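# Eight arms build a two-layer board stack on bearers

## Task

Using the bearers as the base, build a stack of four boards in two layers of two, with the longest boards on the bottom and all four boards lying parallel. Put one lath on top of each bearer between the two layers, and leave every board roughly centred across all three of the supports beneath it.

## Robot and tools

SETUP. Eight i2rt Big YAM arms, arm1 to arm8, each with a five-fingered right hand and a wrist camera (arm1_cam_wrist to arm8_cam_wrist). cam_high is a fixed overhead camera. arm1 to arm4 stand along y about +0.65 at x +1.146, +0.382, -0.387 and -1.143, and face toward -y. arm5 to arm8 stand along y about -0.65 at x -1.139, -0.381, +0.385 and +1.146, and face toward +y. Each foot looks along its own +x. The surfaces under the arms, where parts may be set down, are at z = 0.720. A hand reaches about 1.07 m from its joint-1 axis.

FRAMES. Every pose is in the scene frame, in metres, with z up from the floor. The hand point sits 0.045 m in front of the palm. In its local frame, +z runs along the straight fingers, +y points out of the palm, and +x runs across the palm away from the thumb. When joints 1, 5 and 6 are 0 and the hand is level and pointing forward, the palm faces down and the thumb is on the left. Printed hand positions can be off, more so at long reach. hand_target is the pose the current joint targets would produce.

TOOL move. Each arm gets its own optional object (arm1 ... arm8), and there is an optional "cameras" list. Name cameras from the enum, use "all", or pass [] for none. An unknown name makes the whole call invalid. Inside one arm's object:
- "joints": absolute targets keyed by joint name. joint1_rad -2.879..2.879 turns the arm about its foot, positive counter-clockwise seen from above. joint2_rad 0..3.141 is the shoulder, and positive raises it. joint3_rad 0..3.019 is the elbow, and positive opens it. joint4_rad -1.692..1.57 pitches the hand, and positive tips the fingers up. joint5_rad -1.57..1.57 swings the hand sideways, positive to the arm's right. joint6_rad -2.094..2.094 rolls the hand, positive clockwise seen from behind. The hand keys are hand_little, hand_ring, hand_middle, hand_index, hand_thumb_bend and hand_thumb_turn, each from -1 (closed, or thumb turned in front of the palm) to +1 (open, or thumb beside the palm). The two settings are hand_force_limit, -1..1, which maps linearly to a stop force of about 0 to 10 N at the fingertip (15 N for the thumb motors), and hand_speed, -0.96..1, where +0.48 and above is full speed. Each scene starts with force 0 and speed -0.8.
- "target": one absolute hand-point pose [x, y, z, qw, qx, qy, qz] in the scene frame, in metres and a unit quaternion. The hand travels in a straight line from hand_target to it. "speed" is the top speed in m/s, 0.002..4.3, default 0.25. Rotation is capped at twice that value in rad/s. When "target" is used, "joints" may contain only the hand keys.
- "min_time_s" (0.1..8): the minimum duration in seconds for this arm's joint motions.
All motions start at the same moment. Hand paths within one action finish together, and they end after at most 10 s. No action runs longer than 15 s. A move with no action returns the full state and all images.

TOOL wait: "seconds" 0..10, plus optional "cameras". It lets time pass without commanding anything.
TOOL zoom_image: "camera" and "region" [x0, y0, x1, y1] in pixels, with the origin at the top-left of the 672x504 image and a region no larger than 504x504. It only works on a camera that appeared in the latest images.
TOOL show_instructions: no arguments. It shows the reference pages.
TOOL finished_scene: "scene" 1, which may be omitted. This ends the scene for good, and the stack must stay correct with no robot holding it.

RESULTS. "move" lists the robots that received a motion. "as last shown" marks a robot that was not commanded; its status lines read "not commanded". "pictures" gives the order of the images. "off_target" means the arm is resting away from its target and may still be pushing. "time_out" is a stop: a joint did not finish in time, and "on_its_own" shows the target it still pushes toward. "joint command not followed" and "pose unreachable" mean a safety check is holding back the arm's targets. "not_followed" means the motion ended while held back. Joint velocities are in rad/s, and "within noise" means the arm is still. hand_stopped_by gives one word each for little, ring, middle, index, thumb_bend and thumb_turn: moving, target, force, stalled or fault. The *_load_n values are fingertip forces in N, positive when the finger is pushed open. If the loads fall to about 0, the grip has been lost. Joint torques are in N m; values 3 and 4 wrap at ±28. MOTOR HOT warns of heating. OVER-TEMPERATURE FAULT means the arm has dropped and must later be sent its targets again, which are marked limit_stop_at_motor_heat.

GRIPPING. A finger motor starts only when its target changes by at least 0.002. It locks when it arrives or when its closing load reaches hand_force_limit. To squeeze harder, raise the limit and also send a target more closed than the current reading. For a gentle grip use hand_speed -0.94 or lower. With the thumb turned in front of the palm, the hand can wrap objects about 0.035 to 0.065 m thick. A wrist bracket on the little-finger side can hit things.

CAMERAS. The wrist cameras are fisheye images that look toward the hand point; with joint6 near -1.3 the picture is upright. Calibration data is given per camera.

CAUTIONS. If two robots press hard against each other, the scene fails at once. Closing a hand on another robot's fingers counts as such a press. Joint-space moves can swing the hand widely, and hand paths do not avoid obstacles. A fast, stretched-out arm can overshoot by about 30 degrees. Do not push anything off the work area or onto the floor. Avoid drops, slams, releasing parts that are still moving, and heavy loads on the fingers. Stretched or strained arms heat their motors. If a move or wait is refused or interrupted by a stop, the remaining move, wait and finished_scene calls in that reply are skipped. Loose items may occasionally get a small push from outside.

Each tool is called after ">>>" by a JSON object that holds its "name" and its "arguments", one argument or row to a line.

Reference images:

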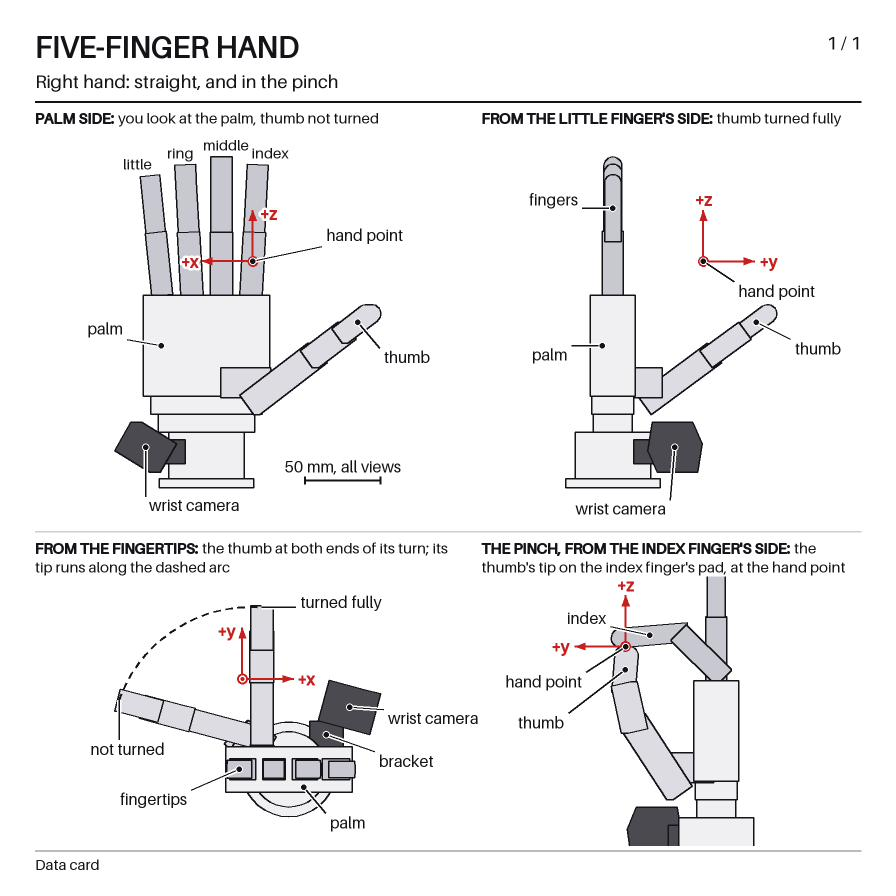

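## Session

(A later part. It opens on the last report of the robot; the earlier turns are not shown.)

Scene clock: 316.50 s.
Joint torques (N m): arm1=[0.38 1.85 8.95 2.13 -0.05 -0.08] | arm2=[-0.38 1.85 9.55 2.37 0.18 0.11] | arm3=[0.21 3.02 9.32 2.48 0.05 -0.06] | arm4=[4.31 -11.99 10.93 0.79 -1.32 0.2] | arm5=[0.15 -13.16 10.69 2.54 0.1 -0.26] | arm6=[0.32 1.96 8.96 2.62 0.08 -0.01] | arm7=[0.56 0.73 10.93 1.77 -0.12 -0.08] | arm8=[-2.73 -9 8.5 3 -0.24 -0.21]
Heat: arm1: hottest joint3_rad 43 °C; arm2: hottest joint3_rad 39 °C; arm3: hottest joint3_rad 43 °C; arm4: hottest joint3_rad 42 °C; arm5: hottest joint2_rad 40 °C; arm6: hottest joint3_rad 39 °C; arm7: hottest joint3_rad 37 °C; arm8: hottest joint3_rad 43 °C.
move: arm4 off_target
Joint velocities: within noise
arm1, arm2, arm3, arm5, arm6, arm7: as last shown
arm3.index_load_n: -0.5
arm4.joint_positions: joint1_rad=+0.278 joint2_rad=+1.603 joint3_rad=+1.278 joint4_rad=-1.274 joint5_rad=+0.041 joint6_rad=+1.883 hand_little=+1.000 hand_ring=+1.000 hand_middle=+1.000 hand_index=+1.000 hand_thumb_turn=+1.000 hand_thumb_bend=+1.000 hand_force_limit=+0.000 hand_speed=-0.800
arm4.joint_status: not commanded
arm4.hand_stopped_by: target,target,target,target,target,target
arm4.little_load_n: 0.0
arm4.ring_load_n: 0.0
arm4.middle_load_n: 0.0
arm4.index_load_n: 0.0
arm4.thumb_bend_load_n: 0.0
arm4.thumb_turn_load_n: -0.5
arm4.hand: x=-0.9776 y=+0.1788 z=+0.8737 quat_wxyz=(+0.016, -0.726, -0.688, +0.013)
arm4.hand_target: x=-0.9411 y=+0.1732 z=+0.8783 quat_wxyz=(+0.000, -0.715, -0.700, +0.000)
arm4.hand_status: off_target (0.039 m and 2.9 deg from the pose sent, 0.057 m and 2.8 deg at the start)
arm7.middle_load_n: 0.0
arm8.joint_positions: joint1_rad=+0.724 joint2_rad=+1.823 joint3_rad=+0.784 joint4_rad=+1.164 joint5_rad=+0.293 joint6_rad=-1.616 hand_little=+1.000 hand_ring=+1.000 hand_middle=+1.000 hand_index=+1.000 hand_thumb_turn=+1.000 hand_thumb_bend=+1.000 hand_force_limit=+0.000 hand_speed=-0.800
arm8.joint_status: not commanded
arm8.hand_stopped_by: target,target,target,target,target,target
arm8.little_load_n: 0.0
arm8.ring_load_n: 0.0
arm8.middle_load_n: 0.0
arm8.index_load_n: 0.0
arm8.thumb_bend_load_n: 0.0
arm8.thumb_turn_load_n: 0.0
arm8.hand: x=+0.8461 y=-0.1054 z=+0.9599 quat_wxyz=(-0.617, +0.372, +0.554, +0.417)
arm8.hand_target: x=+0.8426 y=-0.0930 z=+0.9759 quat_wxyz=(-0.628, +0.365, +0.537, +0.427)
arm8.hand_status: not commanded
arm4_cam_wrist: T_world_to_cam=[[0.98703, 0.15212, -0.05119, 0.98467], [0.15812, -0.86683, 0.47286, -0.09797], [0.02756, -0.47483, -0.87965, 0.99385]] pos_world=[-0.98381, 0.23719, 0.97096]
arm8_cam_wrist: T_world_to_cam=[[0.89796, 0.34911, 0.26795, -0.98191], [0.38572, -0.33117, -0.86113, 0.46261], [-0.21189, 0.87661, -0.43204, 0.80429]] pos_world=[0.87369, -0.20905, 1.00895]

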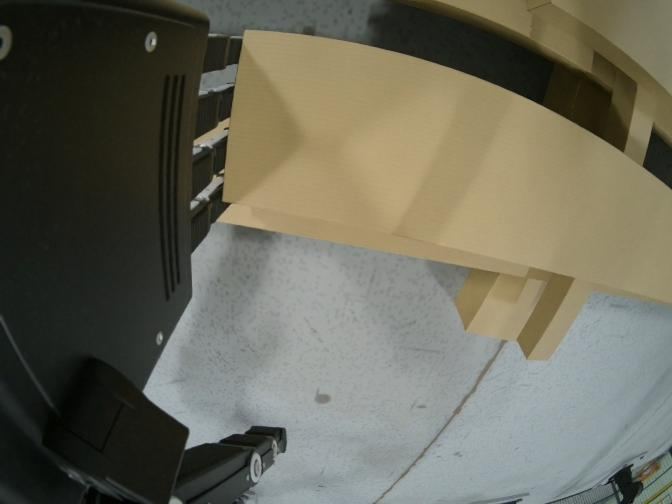

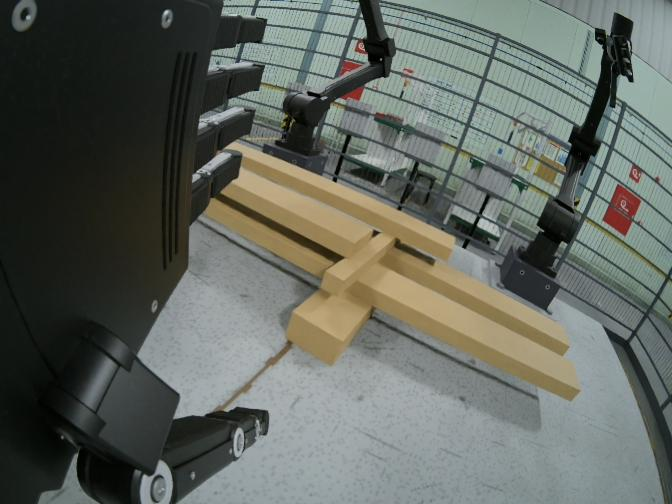

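>>> {"name": "move", "arguments": {
  "arm4": {"target": [-0.90, 0.167, 0.882, 0.0142, 0.7036, 0.7106, 0.0141], "speed": 0.03},
  "cameras": ["arm4_cam_wrist", "arm8_cam_wrist", "cam_high"]
}}

>>> {"name": "zoom_image", "arguments": {
  "camera": "arm8_cam_wrist",
  "region": [310, 210, 410, 310]
}}

>>> {"name": "zoom_image", "arguments": {
  "camera": "arm4_cam_wrist",
  "region": [190, 20, 430, 260]
}}

Scene clock: 333.03 s.
Joint torques (N m): arm1=[0.44 1.9 8.96 2.1 -0.05 -0.08] | arm2=[-0.32 1.85 9.54 2.37 0.18 0.11] | arm3=[0.32 2.78 9.17 2.39 0.09 -0.04] | arm4=[4.54 -13.16 11.78 1.06 -1.21 0] | arm5=[0.38 -13.33 10.73 2.58 0.11 -0.26] | arm6=[0.62 2.02 8.94 2.61 0.08 -0.04] | arm7=[0.56 0.67 10.95 1.77 -0.13 -0.09] | arm8=[-1.2 -9.29 8.76 2.73 -0.21 -0.21]
Heat: arm1: hottest joint3_rad 43 °C; arm2: hottest joint3_rad 39 °C; arm3: hottest joint3_rad 43 °C; arm4: hottest joint3_rad 43 °C; arm5: hottest joint2_rad 40 °C; arm6: hottest joint3_rad 39 °C; arm7: hottest joint3_rad 38 °C; arm8: hottest joint3_rad 43 °C.
move: arm4 off_target
Joint velocities: within noise
arm1, arm2, arm3, arm5, arm6, arm7, arm8: as last shown
arm3.middle_load_n: 0.5
arm3.index_load_n: 0.0
arm4.joint_positions: joint1_rad=+0.335 joint2_rad=+1.637 joint3_rad=+1.314 joint4_rad=-1.283 joint5_rad=-0.002 joint6_rad=+1.924 hand_little=+1.000 hand_ring=+1.000 hand_middle=+1.000 hand_index=+1.000 hand_thumb_turn=+1.000 hand_thumb_bend=+1.000 hand_force_limit=+0.000 hand_speed=-0.800
arm4.joint_status: not commanded
arm4.hand_stopped_by: target,target,target,target,target,target
arm4.little_load_n: 0.0
arm4.ring_load_n: 0.0
arm4.middle_load_n: 0.0
arm4.index_load_n: 0.0
arm4.thumb_bend_load_n: 0.0
arm4.thumb_turn_load_n: 0.0
arm4.hand: x=-0.9405 y=+0.1784 z=+0.8737 quat_wxyz=(+0.009, -0.721, -0.693, -0.007)
arm4.hand_target: x=-0.9013 y=+0.1698 z=+0.8825 quat_wxyz=(-0.014, -0.703, -0.711, -0.015)
arm4.hand_status: off_target (0.043 m and 3.9 deg from the pose sent, 0.079 m and 5.9 deg at the start)
arm4_cam_wrist: T_world_to_cam=[[0.98592, 0.16685, -0.01099, 0.90935], [0.15282, -0.8724, 0.46428, -0.10072], [0.06788, -0.45942, -0.88562, 1.03304]] pos_world=[-0.95128, 0.235, 0.97164]
arm8_cam_wrist: T_world_to_cam=[[0.89796, 0.34911, 0.26795, -0.98191], [0.38572, -0.33117, -0.86113, 0.46261], [-0.21189, 0.87661, -0.43204, 0.80429]] pos_world=[0.87369, -0.20905, 1.00895]

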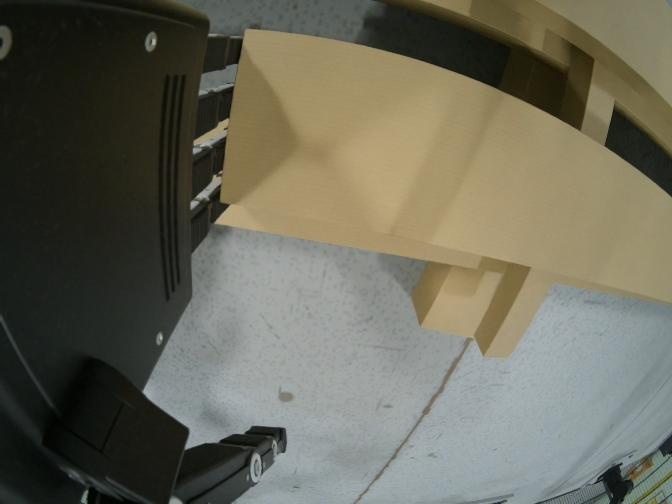

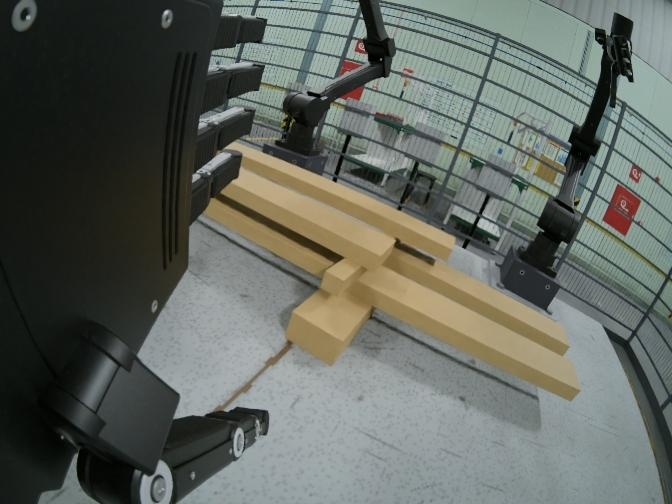

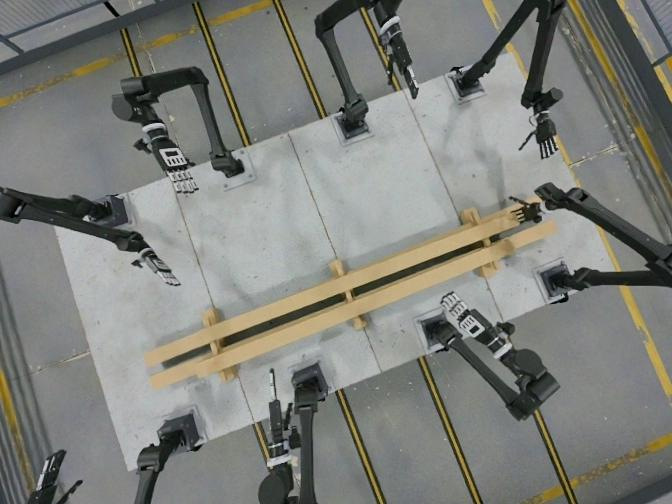

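Scaled by 5.040 from the camera's image (finer frame: 960x720).

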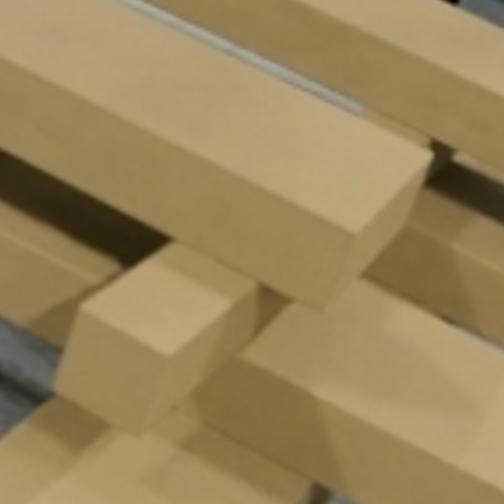

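Scaled by 2.100 from the camera's image (finer frame: 960x720).

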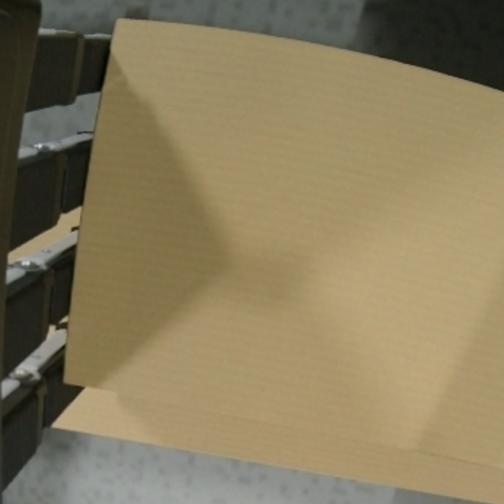

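>>> {"name": "move", "arguments": {
  "arm4": {"target": [-0.855, 0.166, 0.886, 0.0142, 0.7036, 0.7106, 0.0141], "speed": 0.03},
  "cameras": ["arm4_cam_wrist", "arm8_cam_wrist", "arm5_cam_wrist"]
}}

>>> {"name": "zoom_image", "arguments": {
  "camera": "arm8_cam_wrist",
  "region": [310, 170, 480, 310]
}}

>>> {"name": "zoom_image", "arguments": {
  "camera": "arm5_cam_wrist",
  "region": [280, 100, 480, 260]
}}

Scene clock: 354.37 s.
Joint torques (N m): arm1=[0.44 1.96 8.95 2.13 -0.06 -0.08] | arm2=[-0.38 1.9 9.55 2.37 0.18 0.11] | arm3=[0.26 3.14 9.26 2.36 0.08 -0.04] | arm4=[3.9 -13.57 12.57 1.09 -1.13 -0.03] | arm5=[0.26 -12.75 10.71 2.65 0.11 -0.23] | arm6=[0.44 1.96 8.88 2.62 0.07 -0.03] | arm7=[0.56 0.67 10.92 1.77 -0.12 -0.08] | arm8=[-1.55 -8.82 8.92 3.08 -0.2 -0.2]
Heat: arm1: hottest joint3_rad 43 °C; arm2: hottest joint3_rad 39 °C; arm3: hottest joint3_rad 43 °C; arm4: hottest joint3_rad 44 °C; arm5: hottest joint2_rad 40 °C; arm6: hottest joint3_rad 39 °C; arm7: hottest joint3_rad 38 °C; arm8: hottest joint3_rad 43 °C.
move: arm4 off_target
Joint velocities: within noise
arm1, arm2, arm3, arm5, arm6, arm7, arm8: as last shown
arm1.little_load_n: 0.5
arm2.thumb_turn_load_n: 0.5
arm3.ring_load_n: -0.5
arm3.middle_load_n: 0.0
arm3.index_load_n: -0.5
arm4.joint_positions: joint1_rad=+0.420 joint2_rad=+1.684 joint3_rad=+1.375 joint4_rad=-1.301 joint5_rad=-0.004 joint6_rad=+2.007 hand_little=+1.000 hand_ring=+1.000 hand_middle=+1.000 hand_index=+1.000 hand_thumb_turn=+1.000 hand_thumb_bend=+1.000 hand_force_limit=+0.000 hand_speed=-0.800
arm4.joint_status: not commanded
arm4.hand_stopped_by: target,target,target,target,target,target
arm4.little_load_n: 0.0
arm4.ring_load_n: 0.0
arm4.middle_load_n: 0.0
arm4.index_load_n: 0.0
arm4.thumb_bend_load_n: 0.0
arm4.thumb_turn_load_n: 0.0
arm4.hand: x=-0.8958 y=+0.1758 z=+0.8739 quat_wxyz=(+0.011, -0.720, -0.694, -0.007)
arm4.hand_target: x=-0.8563 y=+0.1687 z=+0.8867 quat_wxyz=(-0.014, -0.703, -0.711, -0.014)
arm4.hand_status: off_target (0.044 m and 4.0 deg from the pose sent, 0.087 m and 3.9 deg at the start)
arm5.thumb_bend_load_n: -0.5
pictures: arm4_cam_wrist, arm5_cam_wrist, arm8_cam_wrist
arm4_cam_wrist: T_world_to_cam=[[0.98551, 0.16919, -0.01217, 0.86591], [0.15572, -0.87391, 0.46048, -0.10361], [0.06727, -0.4557, -0.88759, 1.02952]] pos_world=[-0.90648, 0.2321, 0.97204]
arm5_cam_wrist: T_world_to_cam=[[0.94597, -0.22312, 0.2353, 0.8489], [0.11281, -0.45385, -0.88391, 0.92715], [0.30401, 0.86269, -0.40415, 0.93097]] pos_world=[-1.19065, -0.19295, 0.99602]
arm8_cam_wrist: T_world_to_cam=[[0.89796, 0.34911, 0.26795, -0.98191], [0.38572, -0.33117, -0.86113, 0.46261], [-0.21189, 0.87661, -0.43204, 0.80429]] pos_world=[0.87369, -0.20905, 1.00895]

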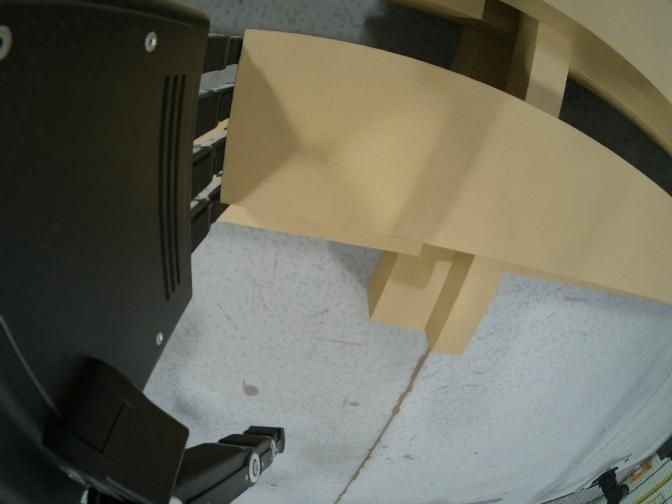

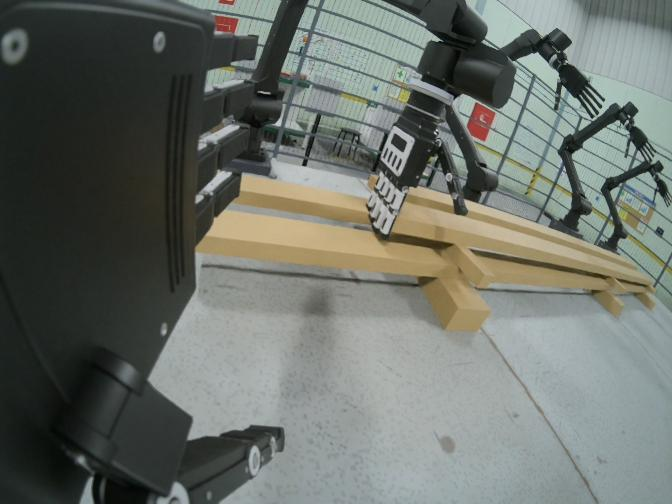

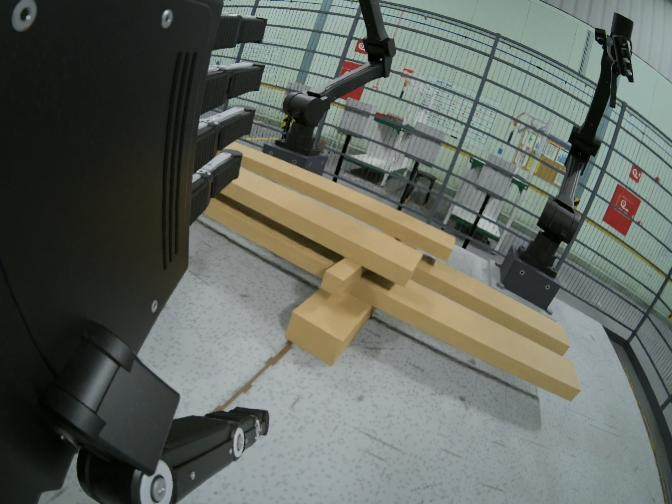

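Scaled by 2.965 from the camera's image (finer frame: 960x720).

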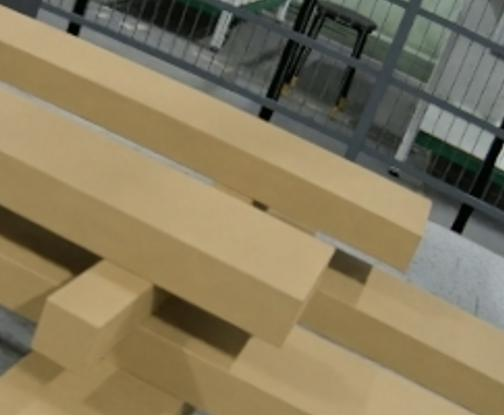

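Scaled by 2.520 from the camera's image (finer frame: 960x720).

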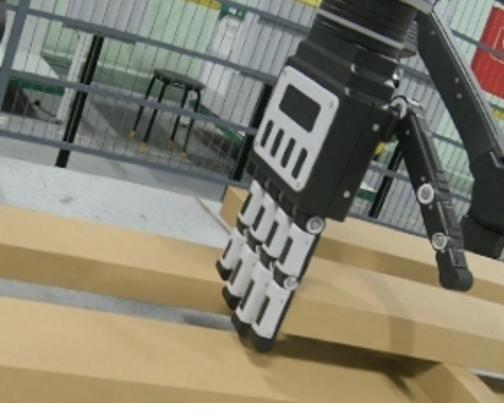

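>>> {"name": "move", "arguments": {
  "arm4": {"target": [-0.823, 0.166, 0.887, 0.0145, 0.6892, 0.7246, 0.0138], "speed": 0.03},
  "cameras": ["arm4_cam_wrist", "arm8_cam_wrist", "cam_high"]
}}

>>> {"name": "zoom_image", "arguments": {
  "camera": "arm8_cam_wrist",
  "region": [310, 170, 480, 310]
}}

>>> {"name": "zoom_image", "arguments": {
  "camera": "cam_high",
  "region": [450, 170, 570, 290]
}}

>>> {"name": "zoom_image", "arguments": {
  "camera": "cam_high",
  "region": [140, 290, 260, 410]
}}

Scene clock: 366.53 s.
Joint torques (N m): arm1=[0.44 1.9 8.92 2.13 -0.06 -0.08] | arm2=[-0.38 1.85 9.55 2.37 0.18 0.11] | arm3=[0.09 2.96 9.24 2.35 0.09 -0.06] | arm4=[4.13 -14.86 12.62 1.26 -1.13 -0.19] | arm5=[-0.09 -13.04 10.66 2.58 0.1 -0.25] | arm6=[0.38 2.02 8.96 2.59 0.07 -0.03] | arm7=[0.56 0.67 10.92 1.77 -0.12 -0.09] | arm8=[-2.14 -9.11 8.84 2.62 -0.23 -0.24]
Heat: arm1: hottest joint3_rad 43 °C; arm2: hottest joint3_rad 39 °C; arm3: hottest joint3_rad 43 °C; arm4: hottest joint3_rad 44 °C; arm5: hottest joint2_rad 40 °C; arm6: hottest joint3_rad 39 °C; arm7: hottest joint3_rad 38 °C; arm8: hottest joint3_rad 43 °C.
move: arm4 off_target
Joint velocities: within noise
arm1, arm2, arm3, arm6, arm7, arm8: as last shown
arm1.little_load_n: 0.0
arm1.thumb_bend_load_n: 0.5
arm2.index_load_n: -0.5
arm2.thumb_turn_load_n: 0.0
arm3.ring_load_n: 0.0
arm3.index_load_n: 0.0
arm3.thumb_turn_load_n: 0.5
arm4.joint_positions: joint1_rad=+0.470 joint2_rad=+1.723 joint3_rad=+1.427 joint4_rad=-1.318 joint5_rad=-0.005 joint6_rad=+2.029 hand_little=+1.000 hand_ring=+1.000 hand_middle=+1.000 hand_index=+1.000 hand_thumb_turn=+1.000 hand_thumb_bend=+1.000 hand_force_limit=+0.000 hand_speed=-0.800
arm4.joint_status: not commanded
arm4.hand_stopped_by: target,target,target,target,target,target
arm4.little_load_n: 0.0
arm4.ring_load_n: 0.0
arm4.middle_load_n: 0.0
arm4.index_load_n: 0.0
arm4.thumb_bend_load_n: 0.0
arm4.thumb_turn_load_n: 0.5
arm4.hand: x=-0.8664 y=+0.1747 z=+0.8737 quat_wxyz=(+0.013, -0.710, -0.704, -0.008)
arm4.hand_target: x=-0.8246 y=+0.1690 z=+0.8877 quat_wxyz=(-0.015, -0.689, -0.725, -0.014)
arm4.hand_status: off_target (0.046 m and 4.7 deg from the pose sent, 0.075 m and 5.8 deg at the start)
arm5.joint_positions: joint1_rad=+0.293 joint2_rad=+1.576 joint3_rad=+0.691 joint4_rad=+0.957 joint5_rad=+0.520 joint6_rad=-1.628 hand_little=+1.000 hand_ring=+1.000 hand_middle=+1.000 hand_index=+1.000 hand_thumb_turn=+1.000 hand_thumb_bend=+1.000 hand_force_limit=+0.000 hand_speed=-0.800
arm5.joint_status: not commanded
arm5.hand_stopped_by: target,target,target,target,target,target
arm5.little_load_n: 0.0
arm5.ring_load_n: 0.0
arm5.middle_load_n: 0.0
arm5.index_load_n: 0.5
arm5.thumb_bend_load_n: 0.0
arm5.thumb_turn_load_n: 0.0
arm5.hand: x=-1.1513 y=-0.0937 z=+0.9415 quat_wxyz=(-0.445, +0.533, +0.432, +0.575)
arm5.hand_target: x=-1.1498 y=-0.0814 z=+0.9651 quat_wxyz=(-0.459, +0.525, +0.410, +0.588)
arm5.hand_status: not commanded
arm6.ring_load_n: -0.5
arm4_cam_wrist: T_world_to_cam=[[0.98048, 0.19617, -0.01354, 0.82932], [0.18064, -0.87135, 0.45621, -0.08424], [0.0777, -0.44975, -0.88977, 1.03676]] pos_world=[-0.87847, 0.2302, 0.97214]
arm8_cam_wrist: T_world_to_cam=[[0.89796, 0.34911, 0.26795, -0.98191], [0.38572, -0.33117, -0.86113, 0.46261], [-0.21189, 0.87661, -0.43204, 0.80429]] pos_world=[0.87369, -0.20905, 1.00895]

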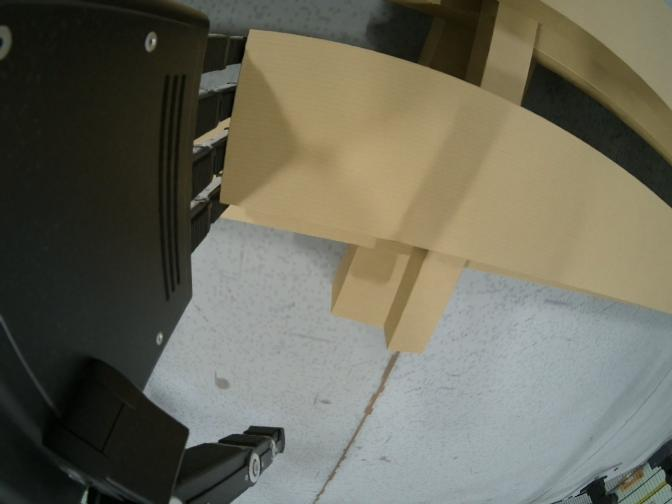

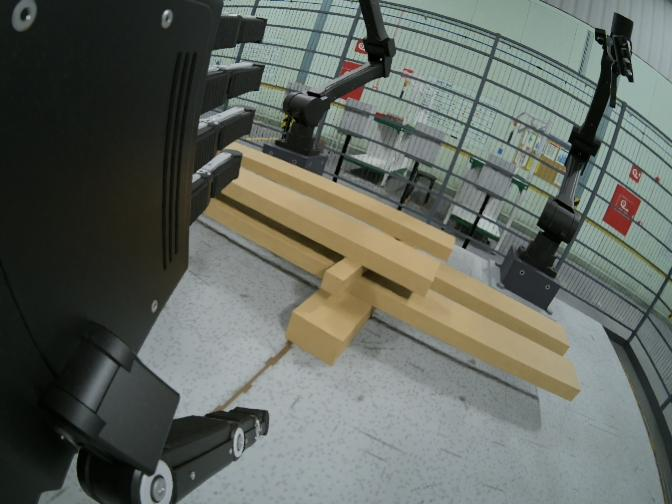

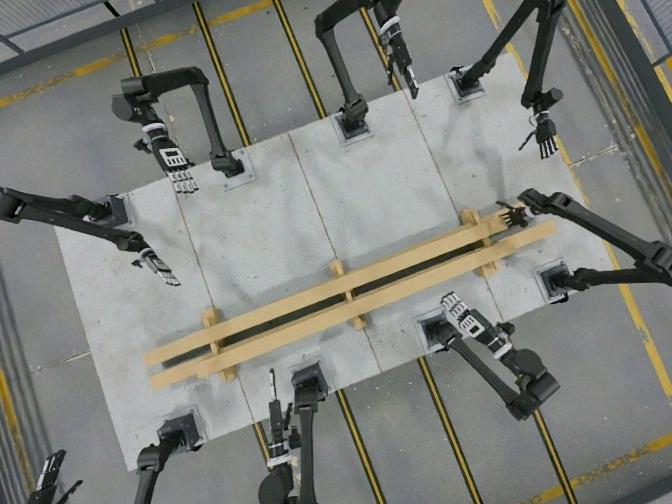

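Scaled by 2.965 from the camera's image (finer frame: 960x720).

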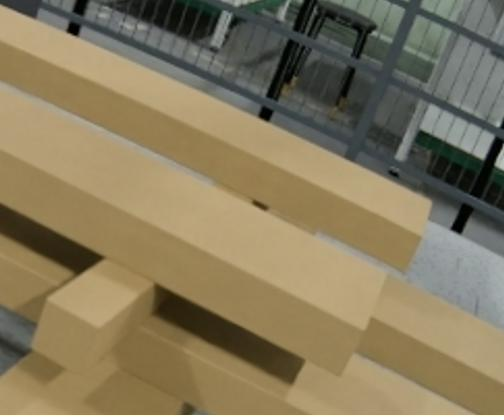

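Scaled by 4.200 from the camera's image (finer frame: 960x720).

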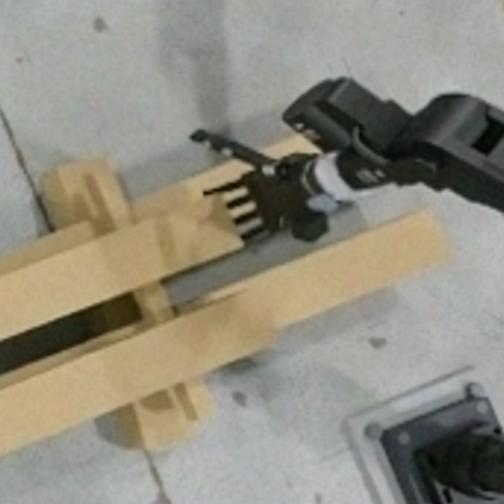

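Scaled by 4.200 from the camera's image (finer frame: 960x720).

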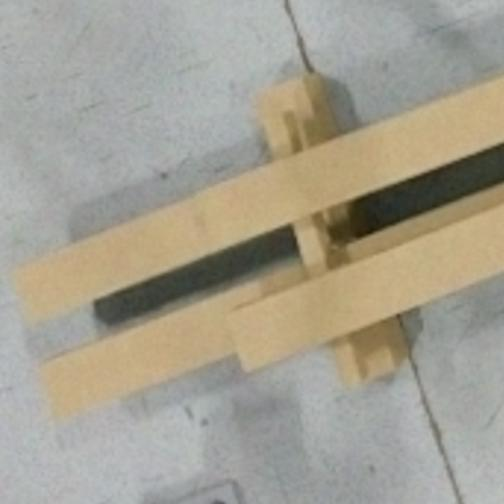

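>>> {"name": "move", "arguments": {
  "arm4": {"target": [-0.93, 0.172, 0.89, 0, 0.7149, 0.6993, 0], "speed": 0.06}
}}

>>> {"name": "move", "arguments": {
  "arm4": {"target": [-0.95, 0.20, 1.10, 0, 0.7149, 0.6993, 0], "speed": 0.2},
  "arm8": {"target": [0.98, -0.16, 1.08, 0.6288, -0.3652, -0.5373, -0.4276], "speed": 0.2},
  "cameras": ["arm4_cam_wrist", "arm8_cam_wrist", "cam_high", "arm5_cam_wrist"]
}}

>>> {"name": "zoom_image", "arguments": {
  "camera": "cam_high",
  "region": [450, 170, 570, 290]
}}

>>> {"name": "zoom_image", "arguments": {
  "camera": "cam_high",
  "region": [140, 290, 260, 410]
}}

Scene clock: 378.03 s.
Joint torques (N m): arm1=[0.38 1.96 8.95 2.09 -0.06 -0.07] | arm2=[-0.38 1.9 9.54 2.37 0.18 0.11] | arm3=[0.44 3.14 9.26 2.39 0.08 -0.03] | arm4=[0.15 -19.19 7.16 0.94 0.02 -0.12] | arm5=[0.32 -12.57 10.71 2.66 0.06 -0.24] | arm6=[0.85 1.96 8.95 2.69 0.05 -0.03] | arm7=[0.56 0.67 10.93 1.77 -0.12 -0.09] | arm8=[-2.26 -8.23 8.7 2.88 -0.21 -0.22]
Heat: arm1: hottest joint3_rad 43 °C; arm2: hottest joint3_rad 39 °C; arm3: hottest joint3_rad 43 °C; arm4: hottest joint3_rad 45 °C; arm5: hottest joint2_rad 40 °C; arm6: hottest joint3_rad 39 °C; arm7: hottest joint3_rad 38 °C; arm8: hottest joint3_rad 43 °C.
move: arm4 off_target
Joint velocities: within noise
arm1, arm2, arm3, arm5, arm6, arm7, arm8: as last shown
arm1.thumb_bend_load_n: 0.0
arm2.index_load_n: 0.0
arm3.thumb_turn_load_n: 0.0
arm4.joint_positions: joint1_rad=+0.359 joint2_rad=+1.664 joint3_rad=+1.362 joint4_rad=-1.311 joint5_rad=+0.002 joint6_rad=+1.934 hand_little=+1.000 hand_ring=+1.000 hand_middle=+1.000 hand_index=+1.000 hand_thumb_turn=+1.000 hand_thumb_bend=+1.000 hand_force_limit=+0.000 hand_speed=-0.800
arm4.joint_status: not commanded
arm4.hand_stopped_by: target,target,target,target,target,target
arm4.little_load_n: 0.0
arm4.ring_load_n: 0.0
arm4.middle_load_n: 0.0
arm4.index_load_n: 0.0
arm4.thumb_bend_load_n: 0.0
arm4.thumb_turn_load_n: 0.0
arm4.hand: x=-0.9268 y=+0.1729 z=+0.8779 quat_wxyz=(+0.013, -0.715, -0.698, -0.007)
arm4.hand_target: x=-0.9298 y=+0.1720 z=+0.8900 quat_wxyz=(+0.000, -0.715, -0.699, +0.000)
arm4.hand_status: off_target (0.013 m and 1.7 deg from the pose sent, 0.066 m and 1.9 deg at the start)
arm5.index_load_n: 0.0
arm6.ring_load_n: 0.0
arm7.index_load_n: -0.5
pictures: none

Scene clock: 379.83 s.
Joint torques (N m): arm1=[0.56 1.96 8.9 2.06 -0.05 -0.08] | arm2=[-0.38 1.9 9.55 2.37 0.18 0.11] | arm3=[0.21 3.25 9.28 2.36 0.07 -0.06] | arm4=[0.79 -14.33 12.14 0.57 -0.12 -0.14] | arm5=[-0.09 -12.86 10.73 2.58 0.08 -0.24] | arm6=[0.38 2.14 9.01 2.62 0.06 -0.04] | arm7=[0.56 0.67 10.93 1.77 -0.12 -0.09] | arm8=[-2.2 -3.9 6.97 1.47 -0.2 0.01]
Heat: arm1: hottest joint3_rad 43 °C; arm2: hottest joint3_rad 39 °C; arm3: hottest joint3_rad 43 °C; arm4: hottest joint3_rad 45 °C; arm5: hottest joint2_rad 40 °C; arm6: hottest joint3_rad 39 °C; arm7: hottest joint3_rad 38 °C; arm8: hottest joint3_rad 43 °C.
move: arm4 off_target; arm8 off_target
Joint velocities: within noise
arm1, arm2, arm3, arm5, arm6, arm7: as last shown
arm4.joint_positions: joint1_rad=+0.336 joint2_rad=+1.456 joint3_rad=+1.628 joint4_rad=-1.678 joint5_rad=-0.008 joint6_rad=+1.910 hand_little=+1.000 hand_ring=+1.000 hand_middle=+1.000 hand_index=+1.000 hand_thumb_turn=+1.000 hand_thumb_bend=+1.000 hand_force_limit=+0.000 hand_speed=-0.800
arm4.joint_status: not commanded
arm4.hand_stopped_by: target,target,target,target,target,target
arm4.little_load_n: 0.0
arm4.ring_load_n: 0.0
arm4.middle_load_n: 0.0
arm4.index_load_n: 0.0
arm4.thumb_bend_load_n: 0.0
arm4.thumb_turn_load_n: 0.0
arm4.hand: x=-0.9486 y=+0.2086 z=+1.0758 quat_wxyz=(-0.037, -0.715, -0.698, +0.012)
arm4.hand_target: x=-0.9503 y=+0.2009 z=+1.0990 quat_wxyz=(-0.058, -0.714, -0.697, +0.022)
arm4.hand_status: off_target (0.026 m and 4.5 deg from the pose sent, 0.225 m and 1.7 deg at the start; a joint's target at an end of its range on 29 of 54 steps)
arm6.index_load_n: -0.5
arm7.index_load_n: 0.0
arm7.thumb_bend_load_n: 0.5
arm8.joint_positions: joint1_rad=+0.523 joint2_rad=+1.259 joint3_rad=+0.548 joint4_rad=+0.907 joint5_rad=+0.098 joint6_rad=-1.603 hand_little=+1.000 hand_ring=+1.000 hand_middle=+1.000 hand_index=+1.000 hand_thumb_turn=+1.000 hand_thumb_bend=+1.000 hand_force_limit=+0.000 hand_speed=-0.800
arm8.joint_status: not commanded
arm8.hand_stopped_by: target,target,target,target,target,target
arm8.little_load_n: 0.0
arm8.ring_load_n: 0.0
arm8.middle_load_n: 0.0
arm8.index_load_n: 0.0
arm8.thumb_bend_load_n: 0.0
arm8.thumb_turn_load_n: 0.0
arm8.hand: x=+0.9768 y=-0.1583 z=+1.0919 quat_wxyz=(-0.635, +0.357, +0.530, +0.434)
arm8.hand_target: x=+0.9801 y=-0.1601 z=+1.0802 quat_wxyz=(-0.629, +0.365, +0.537, +0.428)
arm8.hand_status: off_target (0.012 m and 1.6 deg from the pose sent, 0.188 m and 2.7 deg at the start)
pictures: arm4_cam_wrist, arm5_cam_wrist, arm8_cam_wrist, cam_high
arm4_cam_wrist: T_world_to_cam=[[0.98338, 0.18133, 0.00857, 0.88806], [0.14702, -0.82323, 0.54834, -0.27302], [0.10648, -0.53797, -0.83621, 1.22631]] pos_world=[-0.96375, 0.27393, 1.16756]
arm5_cam_wrist: T_world_to_cam=[[0.94597, -0.22312, 0.2353, 0.8489], [0.11281, -0.45385, -0.88391, 0.92715], [0.30401, 0.86269, -0.40415, 0.93097]] pos_world=[-1.19065, -0.19295, 0.99602]
arm8_cam_wrist: T_world_to_cam=[[0.90682, 0.32438, 0.26916, -1.13012], [0.36184, -0.27152, -0.89182, 0.57459], [-0.21621, 0.90612, -0.3636, 0.86957]] pos_world=[1.00491, -0.26533, 1.1328]

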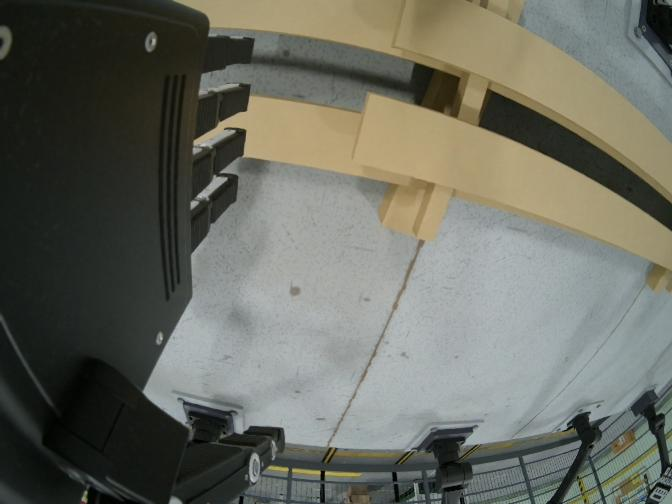

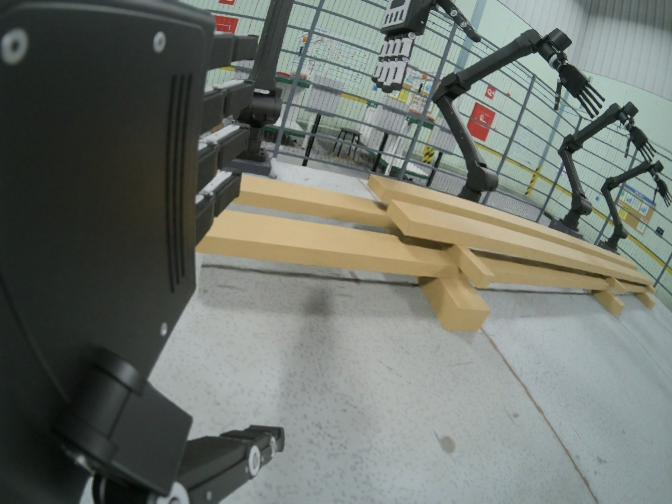

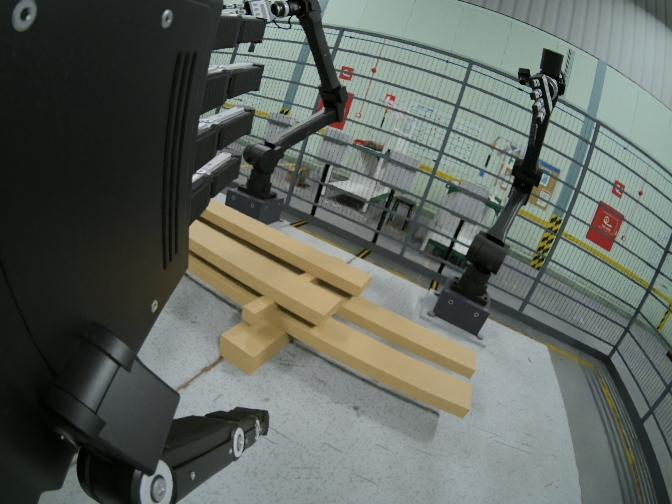

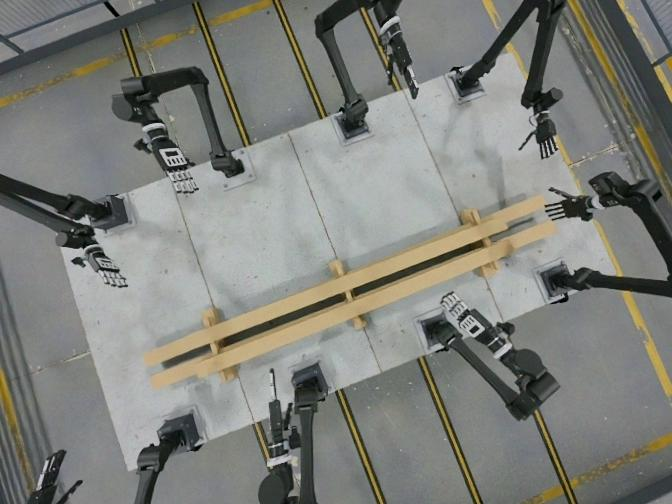

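Scaled by 4.200 from the camera's image (finer frame: 960x720).

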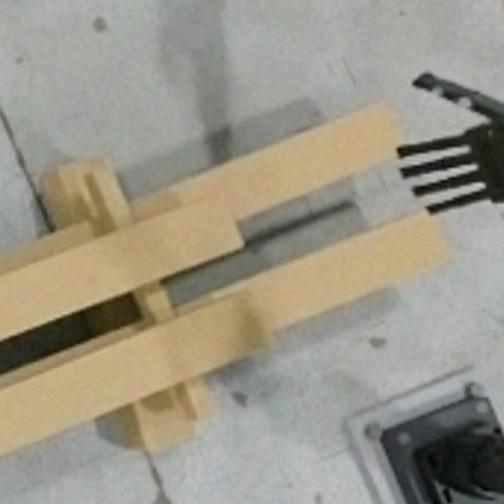

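Scaled by 4.200 from the camera's image (finer frame: 960x720).

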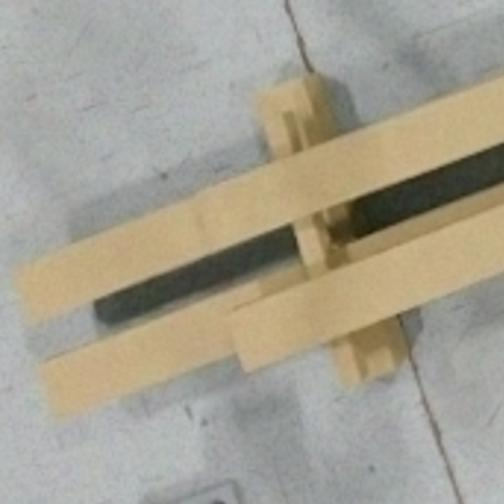

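>>> {"name": "move", "arguments": {
  "arm4": {"target": [-0.93, 0.17, 0.887, 0, 0.7149, 0.6993, 0], "speed": 0.2}
}}

>>> {"name": "move", "arguments": {
  "arm4": {"target": [-0.87, 0.168, 0.887, 0.0145, 0.6892, 0.7246, 0.0138], "speed": 0.1},
  "cameras": ["arm4_cam_wrist"]
}}

>>> {"name": "move", "arguments": {
  "arm4": {"target": [-0.807, 0.166, 0.889, 0.0145, 0.6892, 0.7246, 0.0138], "speed": 0.03},
  "cameras": ["arm4_cam_wrist"]
}}

Scene clock: 396.23 s.
Joint torques (N m): arm1=[0.44 2.08 8.94 2.11 -0.05 -0.08] | arm2=[-0.38 1.9 9.55 2.37 0.18 0.11] | arm3=[0.67 2.73 9.24 2.24 0.04 -0.05] | arm4=[1.14 -16.5 7.68 1.06 0.05 0.07] | arm5=[0.5 -13.22 10.66 2.62 0.1 -0.27] | arm6=[0.38 2.2 8.91 2.67 0.06 -0.01] | arm7=[0.56 0.67 10.93 1.77 -0.12 -0.09] | arm8=[-1.2 -4.37 6.95 1.46 -0.2 -0.04]
Heat: arm1: hottest joint3_rad 43 °C; arm2: hottest joint3_rad 39 °C; arm3: hottest joint3_rad 43 °C; arm4: hottest joint3_rad 45 °C; arm5: hottest joint2_rad 40 °C; arm6: hottest joint3_rad 39 °C; arm7: hottest joint3_rad 38 °C; arm8: hottest joint3_rad 43 °C.
move: arm4 done
Joint velocities: arm1=[within noise] | arm2=[within noise] | arm3=[within noise] | arm4=[within noise] | arm5=[within noise] | arm6=[within noise] | arm7=[within noise] | arm8=[-0.015 -0.005 -0.046 0.012 0.007 0.037]
arm1, arm2, arm3, arm5, arm6, arm7, arm8: as last shown
arm2.middle_load_n: -0.5
arm4.joint_positions: joint1_rad=+0.341 joint2_rad=+1.647 joint3_rad=+1.356 joint4_rad=-1.307 joint5_rad=+0.001 joint6_rad=+1.915 hand_little=+1.000 hand_ring=+1.000 hand_middle=+1.000 hand_index=+1.000 hand_thumb_turn=+1.000 hand_thumb_bend=+1.000 hand_force_limit=+0.000 hand_speed=-0.800
arm4.joint_status: not commanded
arm4.hand_stopped_by: target,target,target,target,target,target
arm4.little_load_n: 0.0
arm4.ring_load_n: 0.0
arm4.middle_load_n: 0.0
arm4.index_load_n: 0.0
arm4.thumb_bend_load_n: 0.0
arm4.thumb_turn_load_n: 0.0
arm4.hand: x=-0.9350 y=+0.1712 z=+0.8845 quat_wxyz=(+0.006, -0.715, -0.699, -0.004)
arm4.hand_target: x=-0.9300 y=+0.1701 z=+0.8871 quat_wxyz=(+0.000, -0.715, -0.699, +0.000)
arm4.hand_status: done (0.006 m and 0.8 deg from the pose sent, 0.194 m and 4.5 deg at the start)
arm6.index_load_n: 0.0
arm7.thumb_bend_load_n: 0.0
arm8.thumb_bend_load_n: 0.5
pictures: none

Scene clock: 397.57 s.
Joint torques (N m): arm1=[0.5 1.96 8.95 2.07 -0.05 -0.08] | arm2=[-0.44 1.9 9.55 2.37 0.18 0.11] | arm3=[0.56 3.43 9.18 2.43 0.08 -0.04] | arm4=[1.44 -15.74 11.86 0.92 -0.07 0.03] | arm5=[0.38 -13.16 10.55 2.61 0.07 -0.25] | arm6=[0.56 2.08 8.92 2.59 0.07 -0.03] | arm7=[0.56 0.67 10.93 1.77 -0.12 -0.09] | arm8=[-2.61 -3.9 7.09 1.43 -0.2 -0.01]
Heat: arm1: hottest joint3_rad 43 °C; arm2: hottest joint3_rad 39 °C; arm3: hottest joint3_rad 43 °C; arm4: hottest joint3_rad 45 °C; arm5: hottest joint2_rad 40 °C; arm6: hottest joint3_rad 39 °C; arm7: hottest joint3_rad 38 °C; arm8: hottest joint3_rad 43 °C.
move: arm4 off_target
Joint velocities: within noise
arm1.joint_positions: joint1_rad=-0.200 joint2_rad=+0.553 joint3_rad=+1.321 joint4_rad=-1.236 joint5_rad=-0.036 joint6_rad=-1.212 hand_little=+1.000 hand_ring=+1.000 hand_middle=+1.000 hand_index=+1.000 hand_thumb_turn=+1.000 hand_thumb_bend=+1.000 hand_force_limit=+0.000 hand_speed=-0.800
arm1.joint_status: not commanded
arm1.hand_stopped_by: target,target,target,target,target,target
arm1.little_load_n: 0.0
arm1.ring_load_n: 0.0
arm1.middle_load_n: 0.0
arm1.index_load_n: 0.0
arm1.thumb_bend_load_n: 0.0
arm1.thumb_turn_load_n: 0.0
arm1.hand: x=+1.0519 y=+0.4395 z=+1.2959 quat_wxyz=(+0.338, +0.402, -0.751, +0.401)
arm1.hand_target: x=+1.0522 y=+0.4406 z=+1.3055 quat_wxyz=(+0.344, +0.400, -0.745, +0.407)
arm1.hand_status: not commanded
arm2.joint_positions: joint1_rad=-0.318 joint2_rad=+0.625 joint3_rad=+1.387 joint4_rad=-1.274 joint5_rad=-0.165 joint6_rad=-1.357 hand_little=+1.000 hand_ring=+1.000 hand_middle=+1.000 hand_index=+1.000 hand_thumb_turn=+1.000 hand_thumb_bend=+1.000 hand_force_limit=+0.000 hand_speed=-0.800
arm2.joint_status: not commanded
arm2.hand_stopped_by: target,target,target,target,target,target
arm2.little_load_n: 0.0
arm2.ring_load_n: 0.0
arm2.middle_load_n: 0.0
arm2.index_load_n: 0.0
arm2.thumb_bend_load_n: 0.0
arm2.thumb_turn_load_n: -0.5
arm2.hand: x=+0.2850 y=+0.4161 z=+1.3171 quat_wxyz=(+0.315, +0.471, -0.720, +0.400)
arm2.hand_target: x=+0.2852 y=+0.4175 z=+1.3256 quat_wxyz=(+0.321, +0.469, -0.716, +0.405)
arm2.hand_status: not commanded
arm3.joint_positions: joint1_rad=+0.355 joint2_rad=+0.636 joint3_rad=+1.411 joint4_rad=-1.280 joint5_rad=-0.019 joint6_rad=-1.087 hand_little=+1.000 hand_ring=+1.000 hand_middle=+1.000 hand_index=+1.000 hand_thumb_turn=+1.000 hand_thumb_bend=+1.000 hand_force_limit=+0.000 hand_speed=-0.800
arm3.joint_status: not commanded
arm3.hand_stopped_by: target,target,target,target,target,target
arm3.little_load_n: 0.0
arm3.ring_load_n: 0.0
arm3.middle_load_n: 0.0
arm3.index_load_n: 0.0
arm3.thumb_bend_load_n: 0.0
arm3.thumb_turn_load_n: 0.0
arm3.hand: x=-0.3511 y=+0.4093 z=+1.2357 quat_wxyz=(+0.182, +0.557, -0.656, +0.476)
arm3.hand_target: x=-0.3513 y=+0.4097 z=+1.2481 quat_wxyz=(+0.187, +0.552, -0.650, +0.487)
arm3.hand_status: not commanded
arm4.joint_positions: joint1_rad=+0.436 joint2_rad=+1.692 joint3_rad=+1.365 joint4_rad=-1.299 joint5_rad=-0.034 joint6_rad=+1.933 hand_little=+1.000 hand_ring=+1.000 hand_middle=+1.000 hand_index=+1.000 hand_thumb_turn=+1.000 hand_thumb_bend=+1.000 hand_force_limit=+0.000 hand_speed=-0.800
arm4.joint_status: not commanded
arm4.hand_stopped_by: target,target,target,target,target,target
arm4.little_load_n: 0.0
arm4.ring_load_n: 0.0
arm4.middle_load_n: 0.0
arm4.index_load_n: 0.0
arm4.thumb_bend_load_n: 0.0
arm4.thumb_turn_load_n: 0.0
arm4.hand: x=-0.8821 y=+0.1903 z=+0.8671 quat_wxyz=(+0.013, -0.688, -0.725, -0.025)
arm4.hand_target: x=-0.8706 y=+0.1694 z=+0.8876 quat_wxyz=(-0.015, -0.689, -0.724, -0.014)
arm4.hand_status: off_target (0.032 m and 3.4 deg from the pose sent, 0.065 m and 5.0 deg at the start)
arm5, arm8: as last shown
arm6.joint_positions: joint1_rad=+0.199 joint2_rad=+0.634 joint3_rad=+1.446 joint4_rad=-1.152 joint5_rad=+0.019 joint6_rad=-1.169 hand_little=+1.000 hand_ring=+1.000 hand_middle=+1.000 hand_index=+1.000 hand_thumb_turn=+1.000 hand_thumb_bend=+1.000 hand_force_limit=+0.000 hand_speed=-0.800
arm6.joint_status: not commanded
arm6.hand_stopped_by: target,target,target,target,target,target
arm6.little_load_n: 0.0
arm6.ring_load_n: 0.0
arm6.middle_load_n: 0.0
arm6.index_load_n: 0.0
arm6.thumb_bend_load_n: 0.0
arm6.thumb_turn_load_n: 0.0
arm6.hand: x=-0.3964 y=-0.3838 z=+1.3009 quat_wxyz=(-0.514, +0.624, +0.526, +0.264)
arm6.hand_target: x=-0.3959 y=-0.3856 z=+1.3100 quat_wxyz=(-0.521, +0.620, +0.522, +0.268)
arm6.hand_status: not commanded
arm7.joint_positions: joint1_rad=-0.263 joint2_rad=+0.635 joint3_rad=+1.401 joint4_rad=-1.200 joint5_rad=-0.241 joint6_rad=-1.115 hand_little=+1.000 hand_ring=+1.000 hand_middle=+1.000 hand_index=+1.000 hand_thumb_turn=+1.000 hand_thumb_bend=+1.000 hand_force_limit=+0.000 hand_speed=-0.800
arm7.joint_status: not commanded
arm7.hand_stopped_by: target,target,target,target,target,target
arm7.little_load_n: 0.0
arm7.ring_load_n: 0.0
arm7.middle_load_n: 0.0
arm7.index_load_n: 0.0
arm7.thumb_bend_load_n: 0.0
arm7.thumb_turn_load_n: 0.0
arm7.hand: x=+0.4553 y=-0.4007 z=+1.2363 quat_wxyz=(-0.477, +0.740, +0.398, +0.259)
arm7.hand_target: x=+0.4550 y=-0.4021 z=+1.2446 quat_wxyz=(-0.483, +0.735, +0.397, +0.264)
arm7.hand_status: not commanded
arm8.thumb_bend_load_n: 0.0
arm4_cam_wrist: T_world_to_cam=[[0.96643, 0.25639, 0.01658, 0.79163], [0.22308, -0.86937, 0.44094, -0.01454], [0.12746, -0.42244, -0.89738, 1.08441]] pos_world=[-0.90003, 0.24249, 0.96642]

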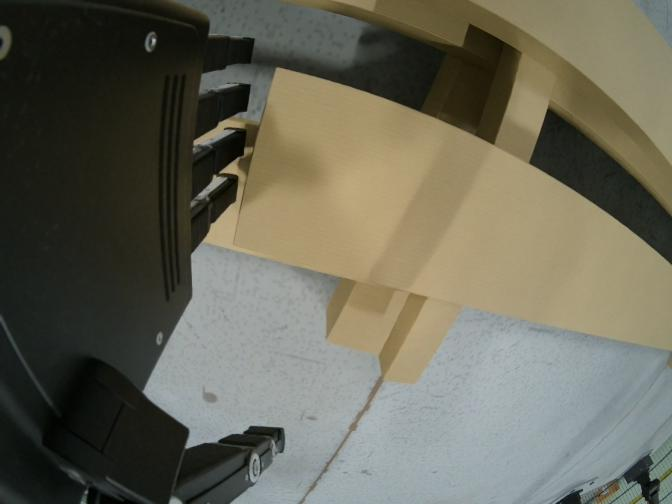

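Scene clock: 400.33 s.
Joint torques (N m): arm1=[0.5 2.14 8.94 2.07 -0.06 -0.09] | arm2=[-0.38 1.9 9.54 2.37 0.18 0.11] | arm3=[0.5 2.9 9.21 2.43 0.05 -0.05] | arm4=[4.42 -16.03 13.11 1.4 -1 -0.2] | arm5=[0.5 -13.33 10.63 2.62 0.11 -0.28] | arm6=[0.5 2.2 8.96 2.65 0.08 -0.01] | arm7=[0.56 0.67 10.92 1.77 -0.12 -0.09] | arm8=[-1.85 -4.37 7.02 1.61 -0.22 -0.01]
Heat: arm1: hottest joint3_rad 43 °C; arm2: hottest joint3_rad 39 °C; arm3: hottest joint3_rad 43 °C; arm4: hottest joint3_rad 45 °C; arm5: hottest joint2_rad 40 °C; arm6: hottest joint3_rad 39 °C; arm7: hottest joint3_rad 38 °C; arm8: hottest joint3_rad 43 °C.
move: arm4 off_target
Joint velocities: within noise
arm1, arm2, arm3, arm5, arm6, arm7, arm8: as last shown
arm1.thumb_turn_load_n: 0.5
arm2.index_load_n: 0.5
arm2.thumb_turn_load_n: 0.0
arm4.joint_positions: joint1_rad=+0.500 joint2_rad=+1.751 joint3_rad=+1.450 joint4_rad=-1.340 joint5_rad=-0.009 joint6_rad=+2.058 hand_little=+1.000 hand_ring=+1.000 hand_middle=+1.000 hand_index=+1.000 hand_thumb_turn=+1.000 hand_thumb_bend=+1.000 hand_force_limit=+0.000 hand_speed=-0.800
arm4.joint_status: not commanded
arm4.hand_stopped_by: target,target,target,target,target,target
arm4.little_load_n: 0.0
arm4.ring_load_n: 0.0
arm4.middle_load_n: 0.0
arm4.index_load_n: 0.0
arm4.thumb_bend_load_n: 0.0
arm4.thumb_turn_load_n: 0.0
arm4.hand: x=-0.8507 y=+0.1798 z=+0.8679 quat_wxyz=(+0.026, -0.709, -0.704, -0.013)
arm4.hand_target: x=-0.8089 y=+0.1693 z=+0.8903 quat_wxyz=(-0.015, -0.689, -0.725, -0.014)
arm4.hand_status: off_target (0.050 m and 5.6 deg from the pose sent, 0.082 m and 3.4 deg at the start)
arm6.middle_load_n: 0.5
arm8.thumb_bend_load_n: 0.5
arm4_cam_wrist: T_world_to_cam=[[0.97995, 0.19837, -0.01864, 0.81645], [0.18673, -0.88178, 0.43313, -0.05293], [0.06948, -0.42793, -0.90114, 1.03157]] pos_world=[-0.86188, 0.23281, 0.96773]

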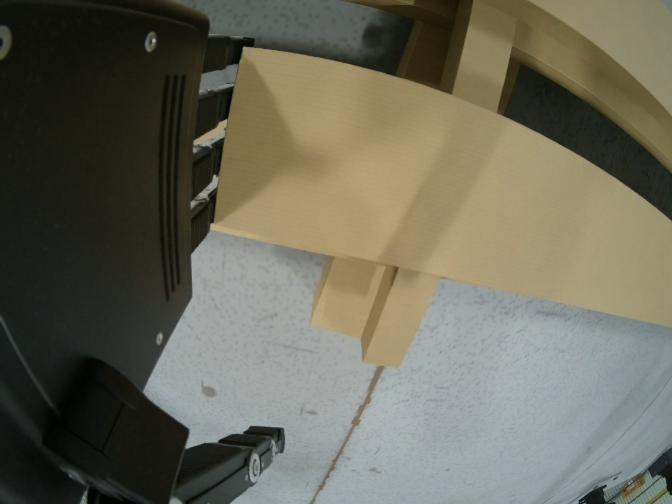

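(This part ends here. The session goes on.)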